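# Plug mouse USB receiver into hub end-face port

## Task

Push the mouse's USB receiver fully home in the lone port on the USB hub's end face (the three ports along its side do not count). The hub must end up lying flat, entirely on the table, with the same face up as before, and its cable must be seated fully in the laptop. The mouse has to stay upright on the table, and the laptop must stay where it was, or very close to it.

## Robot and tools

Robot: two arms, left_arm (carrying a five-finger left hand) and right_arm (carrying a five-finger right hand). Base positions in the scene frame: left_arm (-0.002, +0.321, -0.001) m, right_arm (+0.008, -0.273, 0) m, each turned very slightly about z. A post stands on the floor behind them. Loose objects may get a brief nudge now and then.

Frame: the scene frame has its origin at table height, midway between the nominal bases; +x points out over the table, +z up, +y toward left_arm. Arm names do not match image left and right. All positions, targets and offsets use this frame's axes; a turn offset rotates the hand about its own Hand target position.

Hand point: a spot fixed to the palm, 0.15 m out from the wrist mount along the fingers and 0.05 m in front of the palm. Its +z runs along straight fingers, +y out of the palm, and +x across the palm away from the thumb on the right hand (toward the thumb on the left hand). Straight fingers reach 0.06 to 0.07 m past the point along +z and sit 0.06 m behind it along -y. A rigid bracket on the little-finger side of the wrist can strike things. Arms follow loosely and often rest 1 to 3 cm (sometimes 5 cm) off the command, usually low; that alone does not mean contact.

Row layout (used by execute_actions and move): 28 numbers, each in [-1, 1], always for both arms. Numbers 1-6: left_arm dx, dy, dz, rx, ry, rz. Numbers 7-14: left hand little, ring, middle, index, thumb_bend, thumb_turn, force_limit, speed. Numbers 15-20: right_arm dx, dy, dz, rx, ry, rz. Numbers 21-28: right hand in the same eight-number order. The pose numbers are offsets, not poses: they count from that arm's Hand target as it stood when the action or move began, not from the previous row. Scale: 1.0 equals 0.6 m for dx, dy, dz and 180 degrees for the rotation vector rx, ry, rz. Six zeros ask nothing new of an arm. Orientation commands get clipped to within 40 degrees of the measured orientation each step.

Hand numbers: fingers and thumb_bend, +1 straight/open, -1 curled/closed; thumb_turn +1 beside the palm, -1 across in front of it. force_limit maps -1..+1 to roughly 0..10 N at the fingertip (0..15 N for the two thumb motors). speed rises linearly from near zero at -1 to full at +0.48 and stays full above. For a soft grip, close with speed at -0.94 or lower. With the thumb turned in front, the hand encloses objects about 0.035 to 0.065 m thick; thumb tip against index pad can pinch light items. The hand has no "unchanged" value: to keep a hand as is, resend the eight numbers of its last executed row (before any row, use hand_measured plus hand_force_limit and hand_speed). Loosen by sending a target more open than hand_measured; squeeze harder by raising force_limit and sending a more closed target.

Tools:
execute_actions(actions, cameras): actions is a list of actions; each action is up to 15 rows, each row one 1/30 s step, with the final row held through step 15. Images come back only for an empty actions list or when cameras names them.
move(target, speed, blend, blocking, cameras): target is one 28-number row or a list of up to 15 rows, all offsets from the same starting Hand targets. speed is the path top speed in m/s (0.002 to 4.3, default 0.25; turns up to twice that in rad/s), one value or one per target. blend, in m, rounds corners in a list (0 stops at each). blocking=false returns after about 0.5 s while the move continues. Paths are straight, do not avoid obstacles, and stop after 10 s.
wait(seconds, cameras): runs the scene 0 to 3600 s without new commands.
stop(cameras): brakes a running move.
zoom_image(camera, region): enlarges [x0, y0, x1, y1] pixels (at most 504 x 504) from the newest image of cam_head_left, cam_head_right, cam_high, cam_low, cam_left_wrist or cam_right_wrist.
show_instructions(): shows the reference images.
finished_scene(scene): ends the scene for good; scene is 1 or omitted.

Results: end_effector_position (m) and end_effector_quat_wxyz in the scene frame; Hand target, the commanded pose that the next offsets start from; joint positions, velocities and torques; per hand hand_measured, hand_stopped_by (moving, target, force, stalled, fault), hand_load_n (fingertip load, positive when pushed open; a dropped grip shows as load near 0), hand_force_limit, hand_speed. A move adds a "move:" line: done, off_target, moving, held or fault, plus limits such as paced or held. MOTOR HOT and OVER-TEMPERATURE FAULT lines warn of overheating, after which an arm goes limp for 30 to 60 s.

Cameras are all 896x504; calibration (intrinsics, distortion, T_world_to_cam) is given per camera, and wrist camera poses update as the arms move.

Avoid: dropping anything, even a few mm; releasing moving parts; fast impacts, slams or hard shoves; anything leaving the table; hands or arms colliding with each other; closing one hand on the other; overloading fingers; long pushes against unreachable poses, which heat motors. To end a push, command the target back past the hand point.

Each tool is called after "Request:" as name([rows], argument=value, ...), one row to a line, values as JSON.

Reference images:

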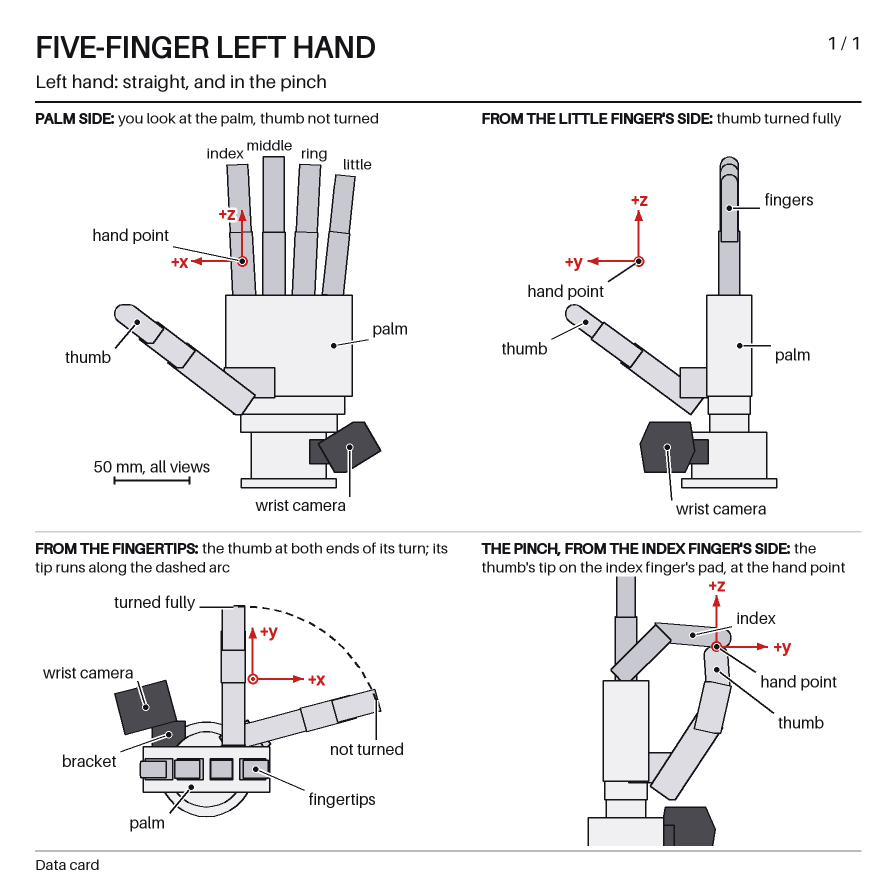

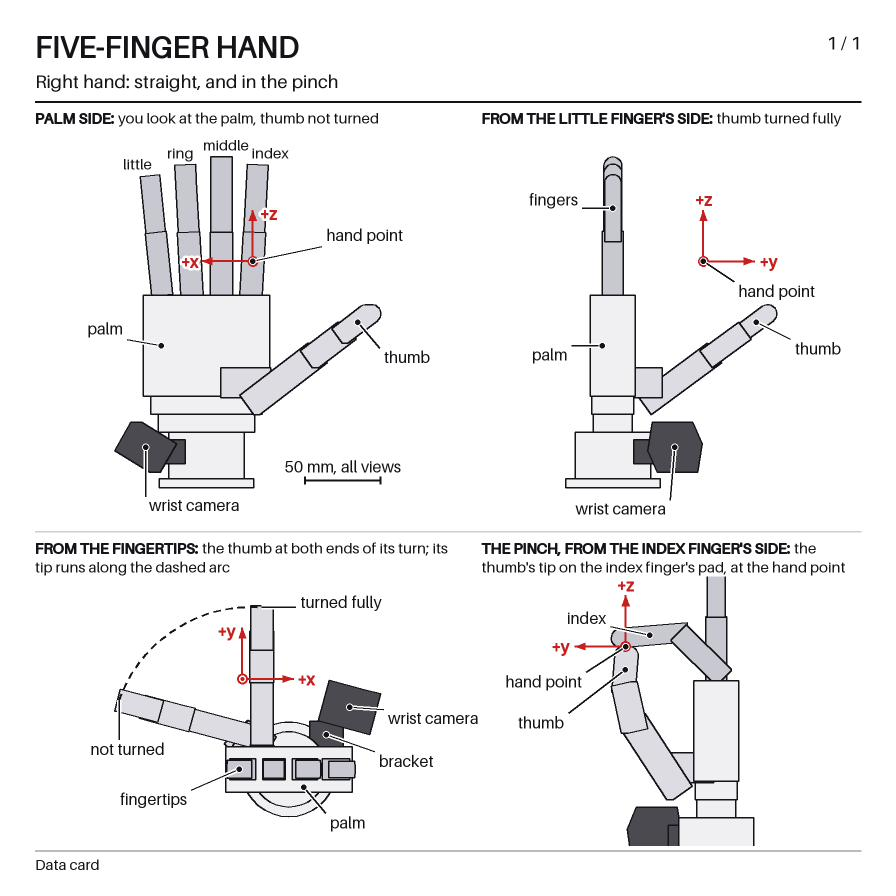

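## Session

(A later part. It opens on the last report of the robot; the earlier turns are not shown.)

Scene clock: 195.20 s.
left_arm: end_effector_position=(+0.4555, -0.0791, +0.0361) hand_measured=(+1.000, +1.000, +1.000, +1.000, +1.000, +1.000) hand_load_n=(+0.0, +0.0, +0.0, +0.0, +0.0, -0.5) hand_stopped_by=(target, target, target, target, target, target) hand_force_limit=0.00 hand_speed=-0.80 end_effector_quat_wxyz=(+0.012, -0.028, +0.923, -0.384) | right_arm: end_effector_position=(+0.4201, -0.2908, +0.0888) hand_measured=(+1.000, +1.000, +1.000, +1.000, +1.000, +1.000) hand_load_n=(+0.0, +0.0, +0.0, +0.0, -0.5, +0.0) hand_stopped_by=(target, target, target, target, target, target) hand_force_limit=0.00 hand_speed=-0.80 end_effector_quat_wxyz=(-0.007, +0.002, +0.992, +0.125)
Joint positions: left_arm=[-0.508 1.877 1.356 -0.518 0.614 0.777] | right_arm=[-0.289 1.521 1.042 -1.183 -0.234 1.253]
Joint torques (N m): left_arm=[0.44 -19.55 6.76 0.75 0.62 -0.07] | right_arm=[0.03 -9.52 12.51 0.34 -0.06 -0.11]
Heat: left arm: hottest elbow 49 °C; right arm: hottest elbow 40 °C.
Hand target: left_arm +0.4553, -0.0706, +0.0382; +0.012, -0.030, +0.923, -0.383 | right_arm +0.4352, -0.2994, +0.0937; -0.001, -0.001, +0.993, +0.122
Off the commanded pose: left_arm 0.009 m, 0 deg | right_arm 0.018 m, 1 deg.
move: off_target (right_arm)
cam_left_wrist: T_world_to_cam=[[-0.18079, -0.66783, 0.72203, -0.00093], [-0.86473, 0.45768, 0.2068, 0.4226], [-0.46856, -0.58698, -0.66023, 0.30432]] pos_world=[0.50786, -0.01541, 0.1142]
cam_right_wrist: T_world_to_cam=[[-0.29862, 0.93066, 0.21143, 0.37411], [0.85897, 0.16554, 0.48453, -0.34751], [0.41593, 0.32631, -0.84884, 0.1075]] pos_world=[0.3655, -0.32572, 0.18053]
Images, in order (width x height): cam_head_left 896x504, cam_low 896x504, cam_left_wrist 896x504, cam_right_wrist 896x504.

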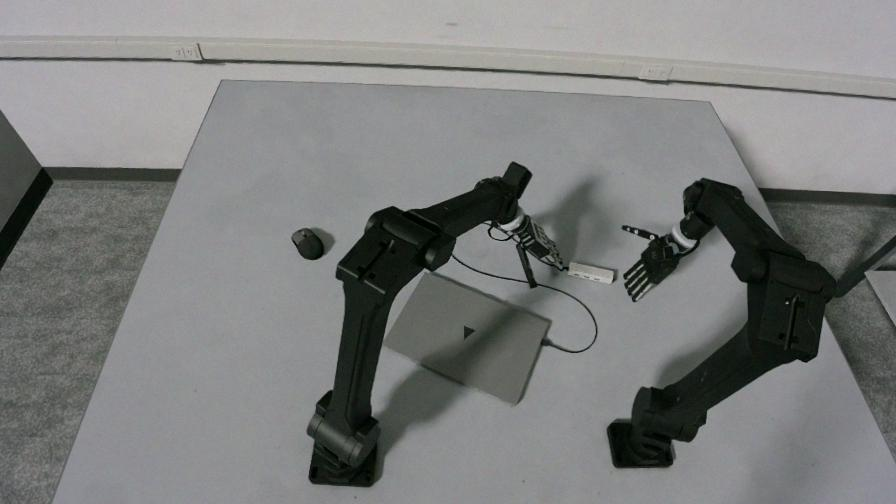

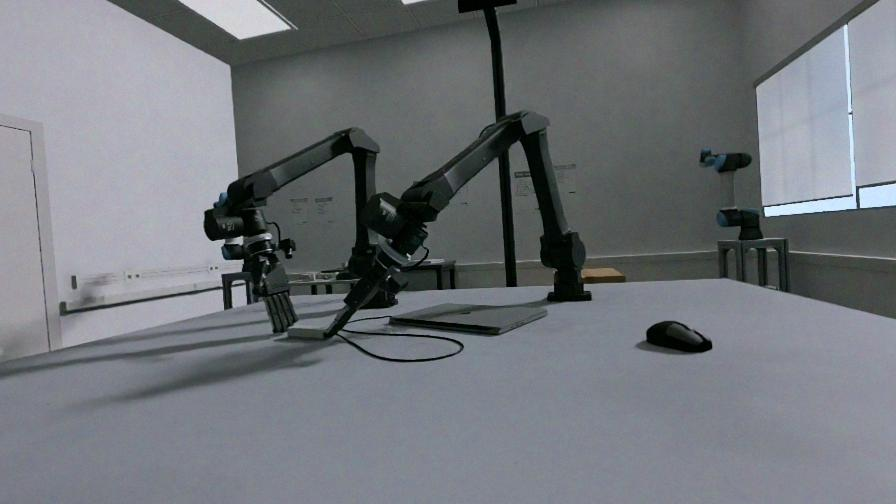

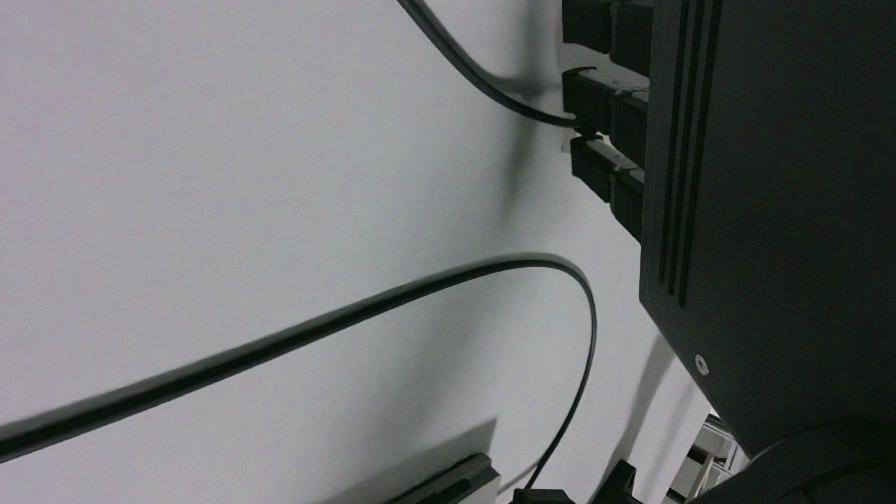

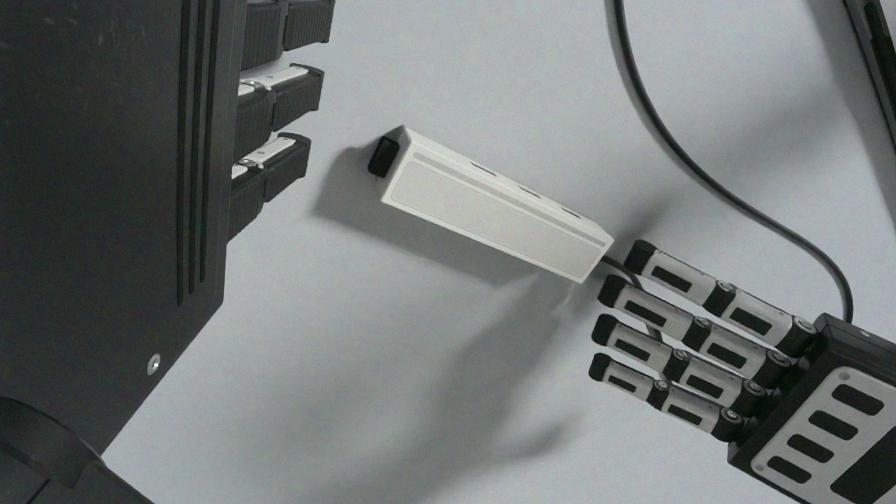

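Request:
move([
  [0.0,0.01,0.15,0,0,0,1,1,1,1,1,1,0,-0.8,0.0,-0.06,0.12,0,0,0,1,1,1,1,1,1,0,-0.8],
  [0.0,0.1,0.25,0,0,0,1,1,1,1,1,1,0,-0.8,0.0,-0.1,0.2,0,0,0,1,1,1,1,1,1,0,-0.8],
], cameras=["all"], speed=0.12)

Request:
zoom_image(camera="cam_head_right", region=[520, 240, 660, 370])

Request:
zoom_image(camera="cam_low", region=[260, 280, 580, 380])

Scene clock: 198.97 s.
left_arm: end_effector_position=(+0.4381, -0.0086, +0.1670) hand_measured=(+1.000, +1.000, +1.000, +1.000, +1.000, +1.000) hand_load_n=(-0.5, +0.0, +0.0, +0.0, +0.0, +0.0) hand_stopped_by=(target, target, target, target, target, target) hand_force_limit=0.00 hand_speed=-0.80 end_effector_quat_wxyz=(-0.007, -0.037, +0.927, -0.373) | right_arm: end_effector_position=(+0.4243, -0.3496, +0.1949) hand_measured=(+1.000, +1.000, +1.000, +1.000, +1.000, +1.000) hand_load_n=(+0.0, +0.0, +0.0, +0.0, +0.0, +0.0) hand_stopped_by=(target, target, target, target, target, target) hand_force_limit=0.00 hand_speed=-0.80 end_effector_quat_wxyz=(-0.022, +0.003, +0.991, +0.133)
Joint positions: left_arm=[-0.411 1.667 1.445 -0.928 0.659 0.881] | right_arm=[-0.417 1.521 1.332 -1.538 -0.221 1.121]
Joint torques (N m): left_arm=[0.38 -16.26 11.73 0.51 0.68 -0.13] | right_arm=[-0.21 -11.99 13.82 -0.18 -0.08 -0.11]
Heat: left arm: hottest elbow 49 °C; right arm: hottest elbow 41 °C.
Hand target: left_arm +0.4553, -0.0106, +0.1883; +0.012, -0.030, +0.923, -0.383 | right_arm +0.4352, -0.3593, +0.2138; -0.001, -0.001, +0.993, +0.122
Off the commanded pose: left_arm 0.027 m, 3 deg | right_arm 0.024 m, 3 deg.
move: off_target (left_arm, right_arm)
cam_left_wrist: T_world_to_cam=[[-0.14792, -0.68471, 0.71365, -0.06456], [-0.85524, 0.45093, 0.25538, 0.33594], [-0.49667, -0.57256, -0.6523, 0.43517]] pos_world=[0.49389, 0.05347, 0.24414]
cam_right_wrist: T_world_to_cam=[[-0.29274, 0.92678, 0.23533, 0.39915], [0.87314, 0.15876, 0.46089, -0.39661], [0.38978, 0.3404, -0.85569, 0.23228]] pos_world=[0.3726, -0.38602, 0.28762]

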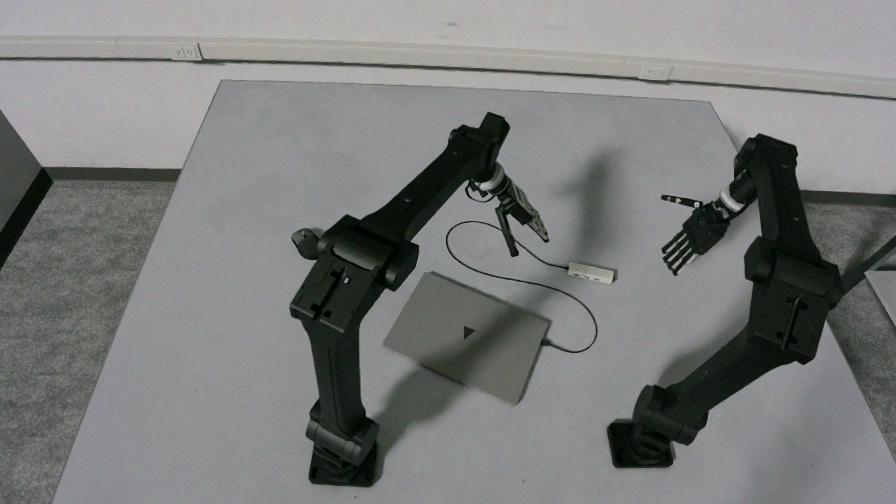

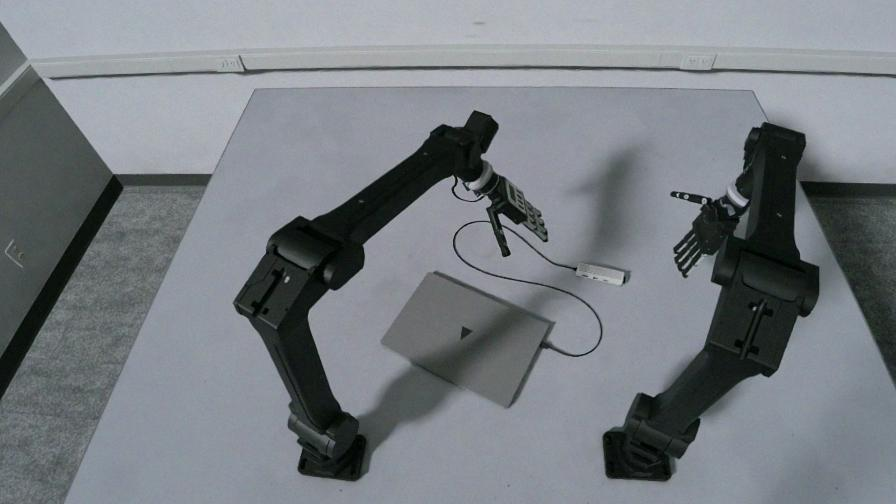

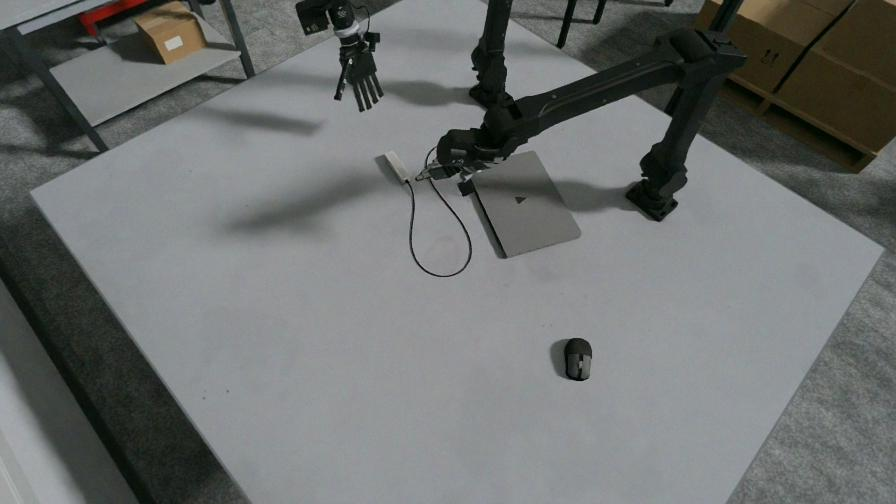

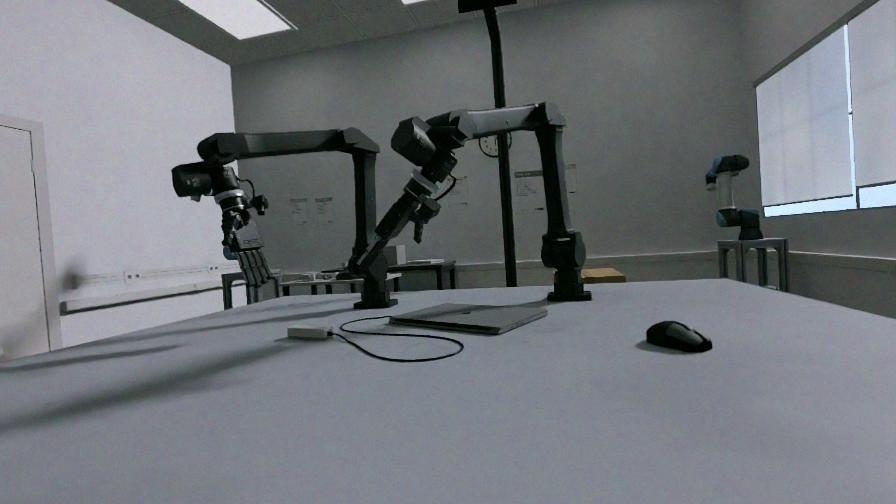

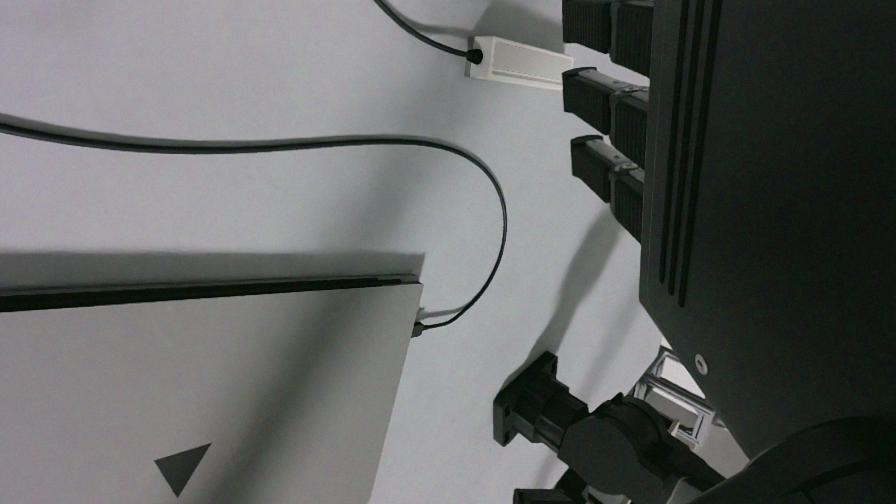

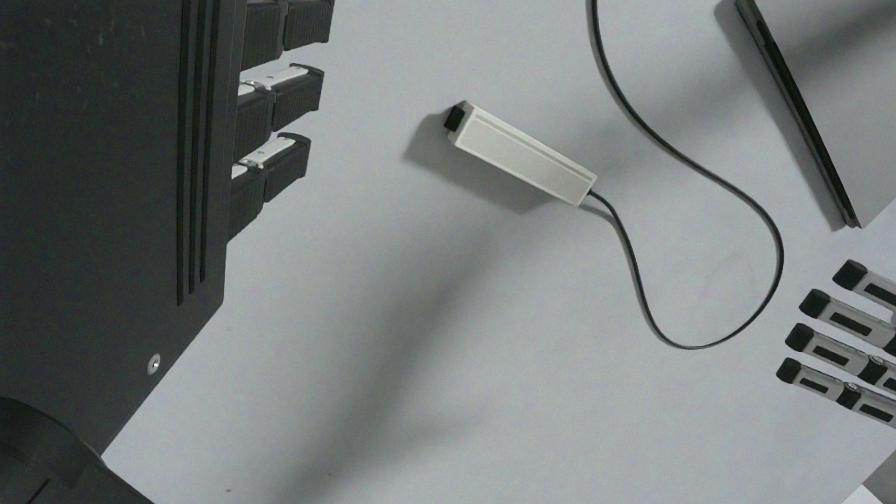

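Scaled by 3.600 from the camera's image (finer frame: 1280x720).

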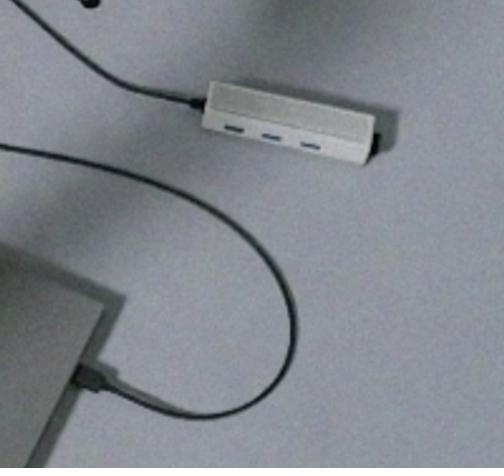

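Scaled by 1.575 from the camera's image (finer frame: 1280x720).

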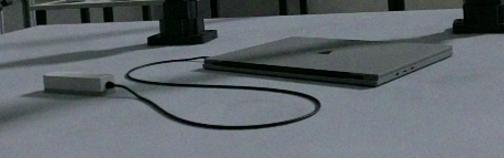

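Request:
zoom_image(camera="cam_left_wrist", region=[370, 260, 490, 360])

Request:
zoom_image(camera="cam_head_right", region=[520, 320, 580, 370])

Request:
zoom_image(camera="cam_right_wrist", region=[430, 80, 510, 160])

Scaled by 4.200 from the camera's image (finer frame: 1280x720).

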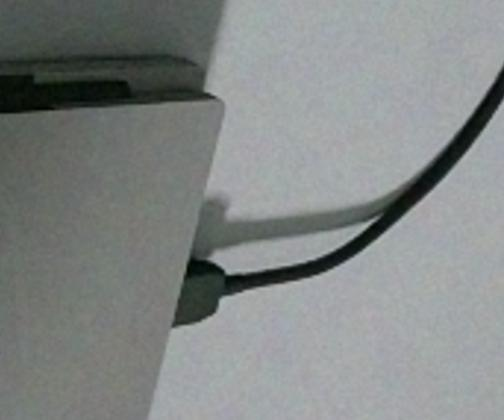

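Scaled by 8.400 from the camera's image (finer frame: 1280x720).

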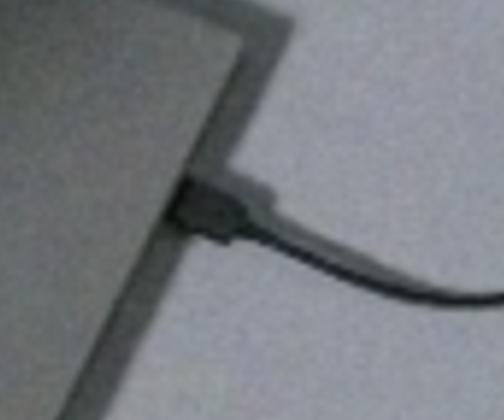

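Scaled by 6.300 from the camera's image (finer frame: 1280x720).

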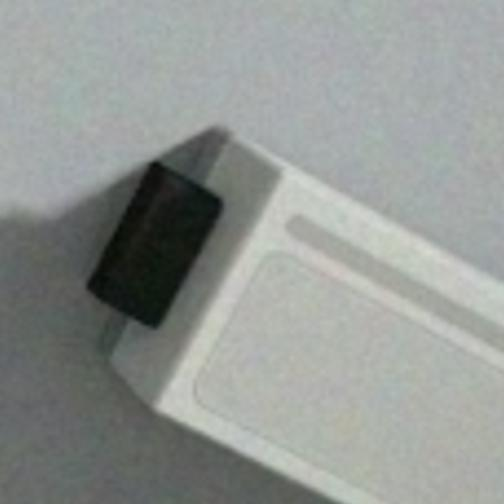

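Request:
move([
  [0.0,0.2,0.15,0,0,0,1,1,1,1,1,1,0,-0.8,-0.05,0.0,0.05,0,0,0,1,1,1,1,1,1,0,-0.8],
  [0.0,0.2,0.15,0,0,0,1,1,1,1,1,1,0,-0.8,-0.233,0.314,-0.07,-0.0606,-0.0616,0.4966,1,1,1,1,1,1,0,-0.8],
], cameras=["all"], speed=0.15)

Scene clock: 209.20 s.
left_arm: end_effector_position=(+0.4420, +0.1084, +0.2563) hand_measured=(+1.000, +1.000, +1.000, +1.000, +1.000, +1.000) hand_load_n=(+0.0, +0.0, +0.0, +0.0, +0.0, +0.0) hand_stopped_by=(target, target, target, target, target, target) hand_force_limit=0.00 hand_speed=-0.80 end_effector_quat_wxyz=(-0.011, -0.039, +0.926, -0.376) | right_arm: end_effector_position=(+0.3011, -0.1711, +0.1747) hand_measured=(+1.000, +1.000, +1.000, +1.000, +1.000, +1.000) hand_load_n=(+0.0, +0.0, +0.0, +0.0, +0.0, +0.0) hand_stopped_by=(target, target, target, target, target, target) hand_force_limit=0.00 hand_speed=-0.80 end_effector_quat_wxyz=(+0.001, +0.700, -0.714, -0.002)
Joint positions: left_arm=[-0.19 1.578 1.579 -1.33 0.74 1.15] | right_arm=[0.219 1.297 1.11 -1.386 -0.002 0.217]
Joint torques (N m): left_arm=[0.21 -14.68 11.89 0.25 0.76 -0.08] | right_arm=[1.55 -9.93 8.16 0.69 0.13 -0.11]
Heat: left arm: hottest elbow 49 °C; right arm: hottest elbow 42 °C.
Hand target: left_arm +0.4552, +0.1093, +0.2782; +0.012, -0.030, +0.923, -0.383 | right_arm +0.2954, -0.1709, +0.1718; +0.000, +0.707, -0.707, +0.000
Off the commanded pose: left_arm 0.026 m, 3 deg | right_arm 0.006 m, 1 deg.
move: off_target (left_arm)
cam_left_wrist: T_world_to_cam=[[-0.14224, -0.67968, 0.71958, -0.05229], [-0.85389, 0.45194, 0.2581, 0.26228], [-0.50064, -0.57773, -0.64466, 0.56264]] pos_world=[0.4982, 0.17098, 0.33264]
cam_right_wrist: T_world_to_cam=[[-0.9583, -0.28445, -0.02732, 0.24148], [-0.2667, 0.85597, 0.44294, 0.15759], [-0.10261, 0.43175, -0.89614, 0.3733]] pos_world=[0.31174, -0.22738, 0.27133]

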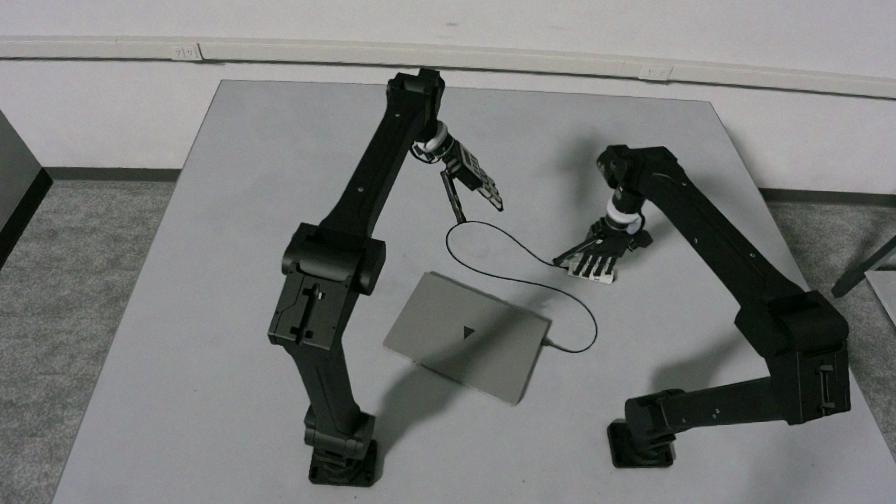

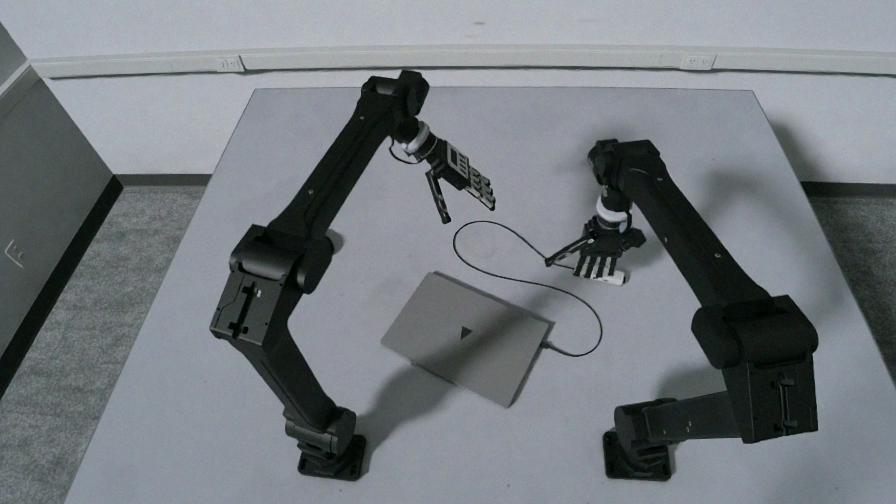

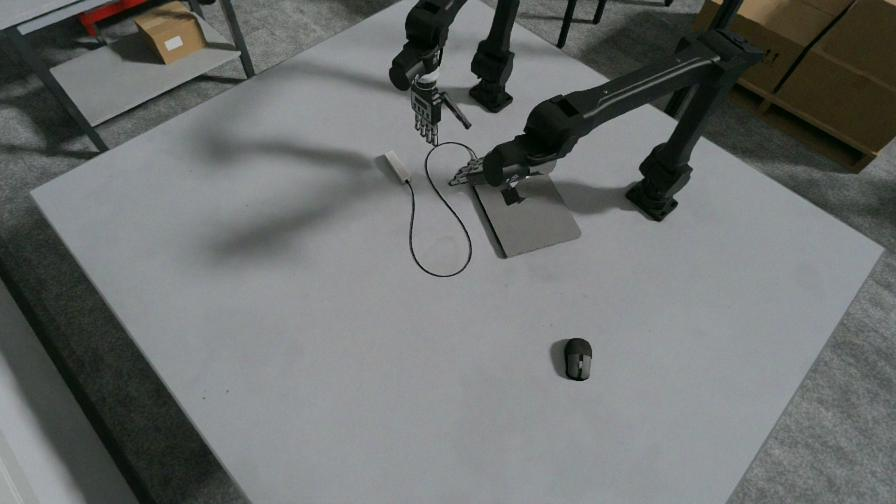

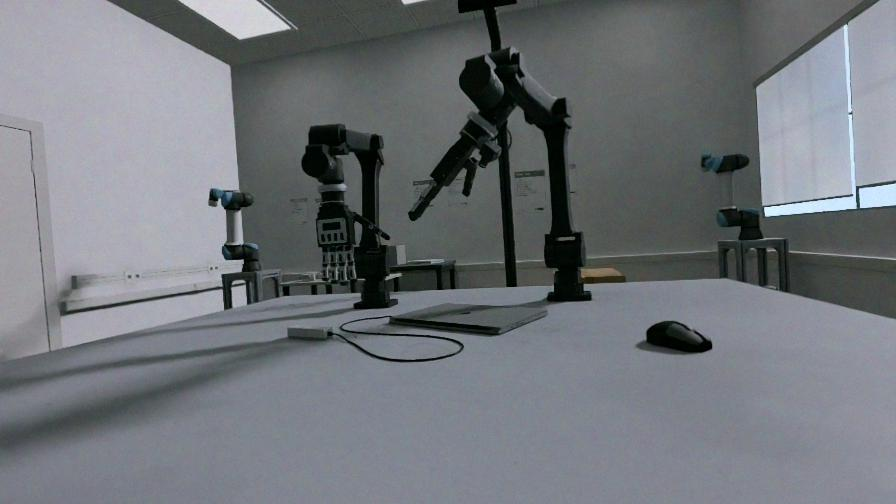

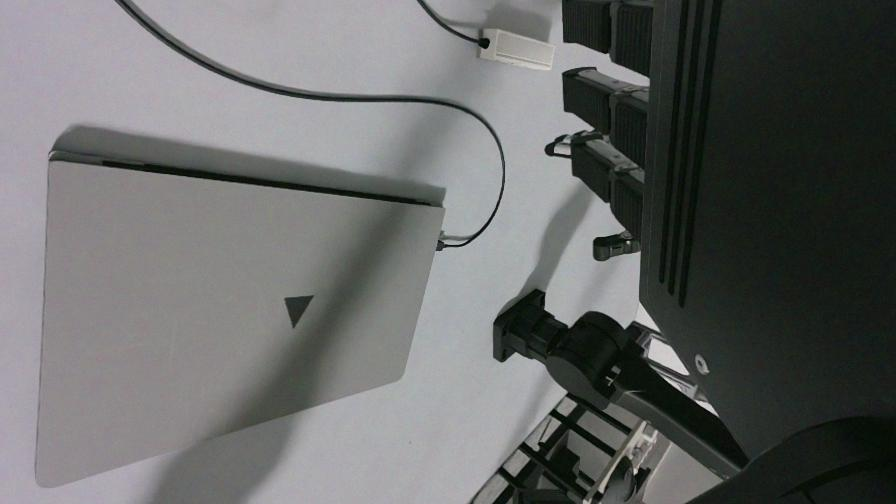

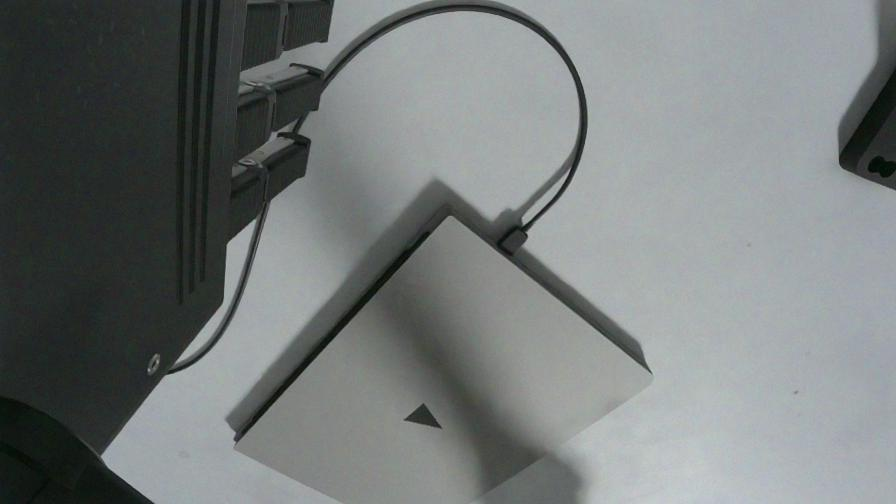

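Request:
zoom_image(camera="cam_right_wrist", region=[480, 200, 550, 270])

Request:
zoom_image(camera="cam_head_left", region=[530, 230, 650, 310])

Scaled by 7.200 from the camera's image (finer frame: 1280x720).

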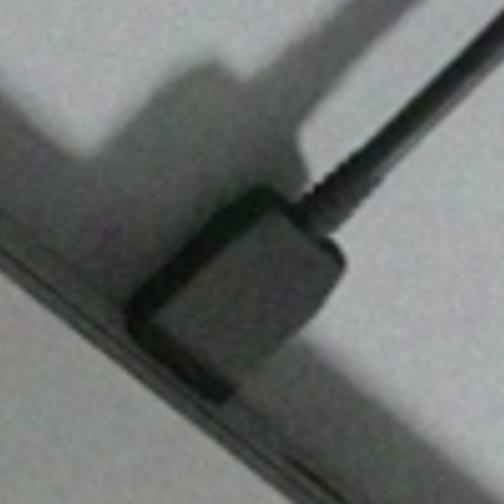

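Scaled by 4.200 from the camera's image (finer frame: 1280x720).

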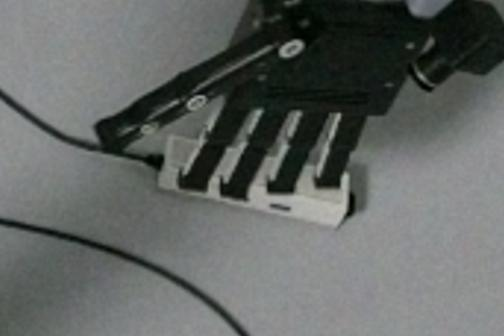

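Request:
finished_scene()

The scene is finished: the task was done.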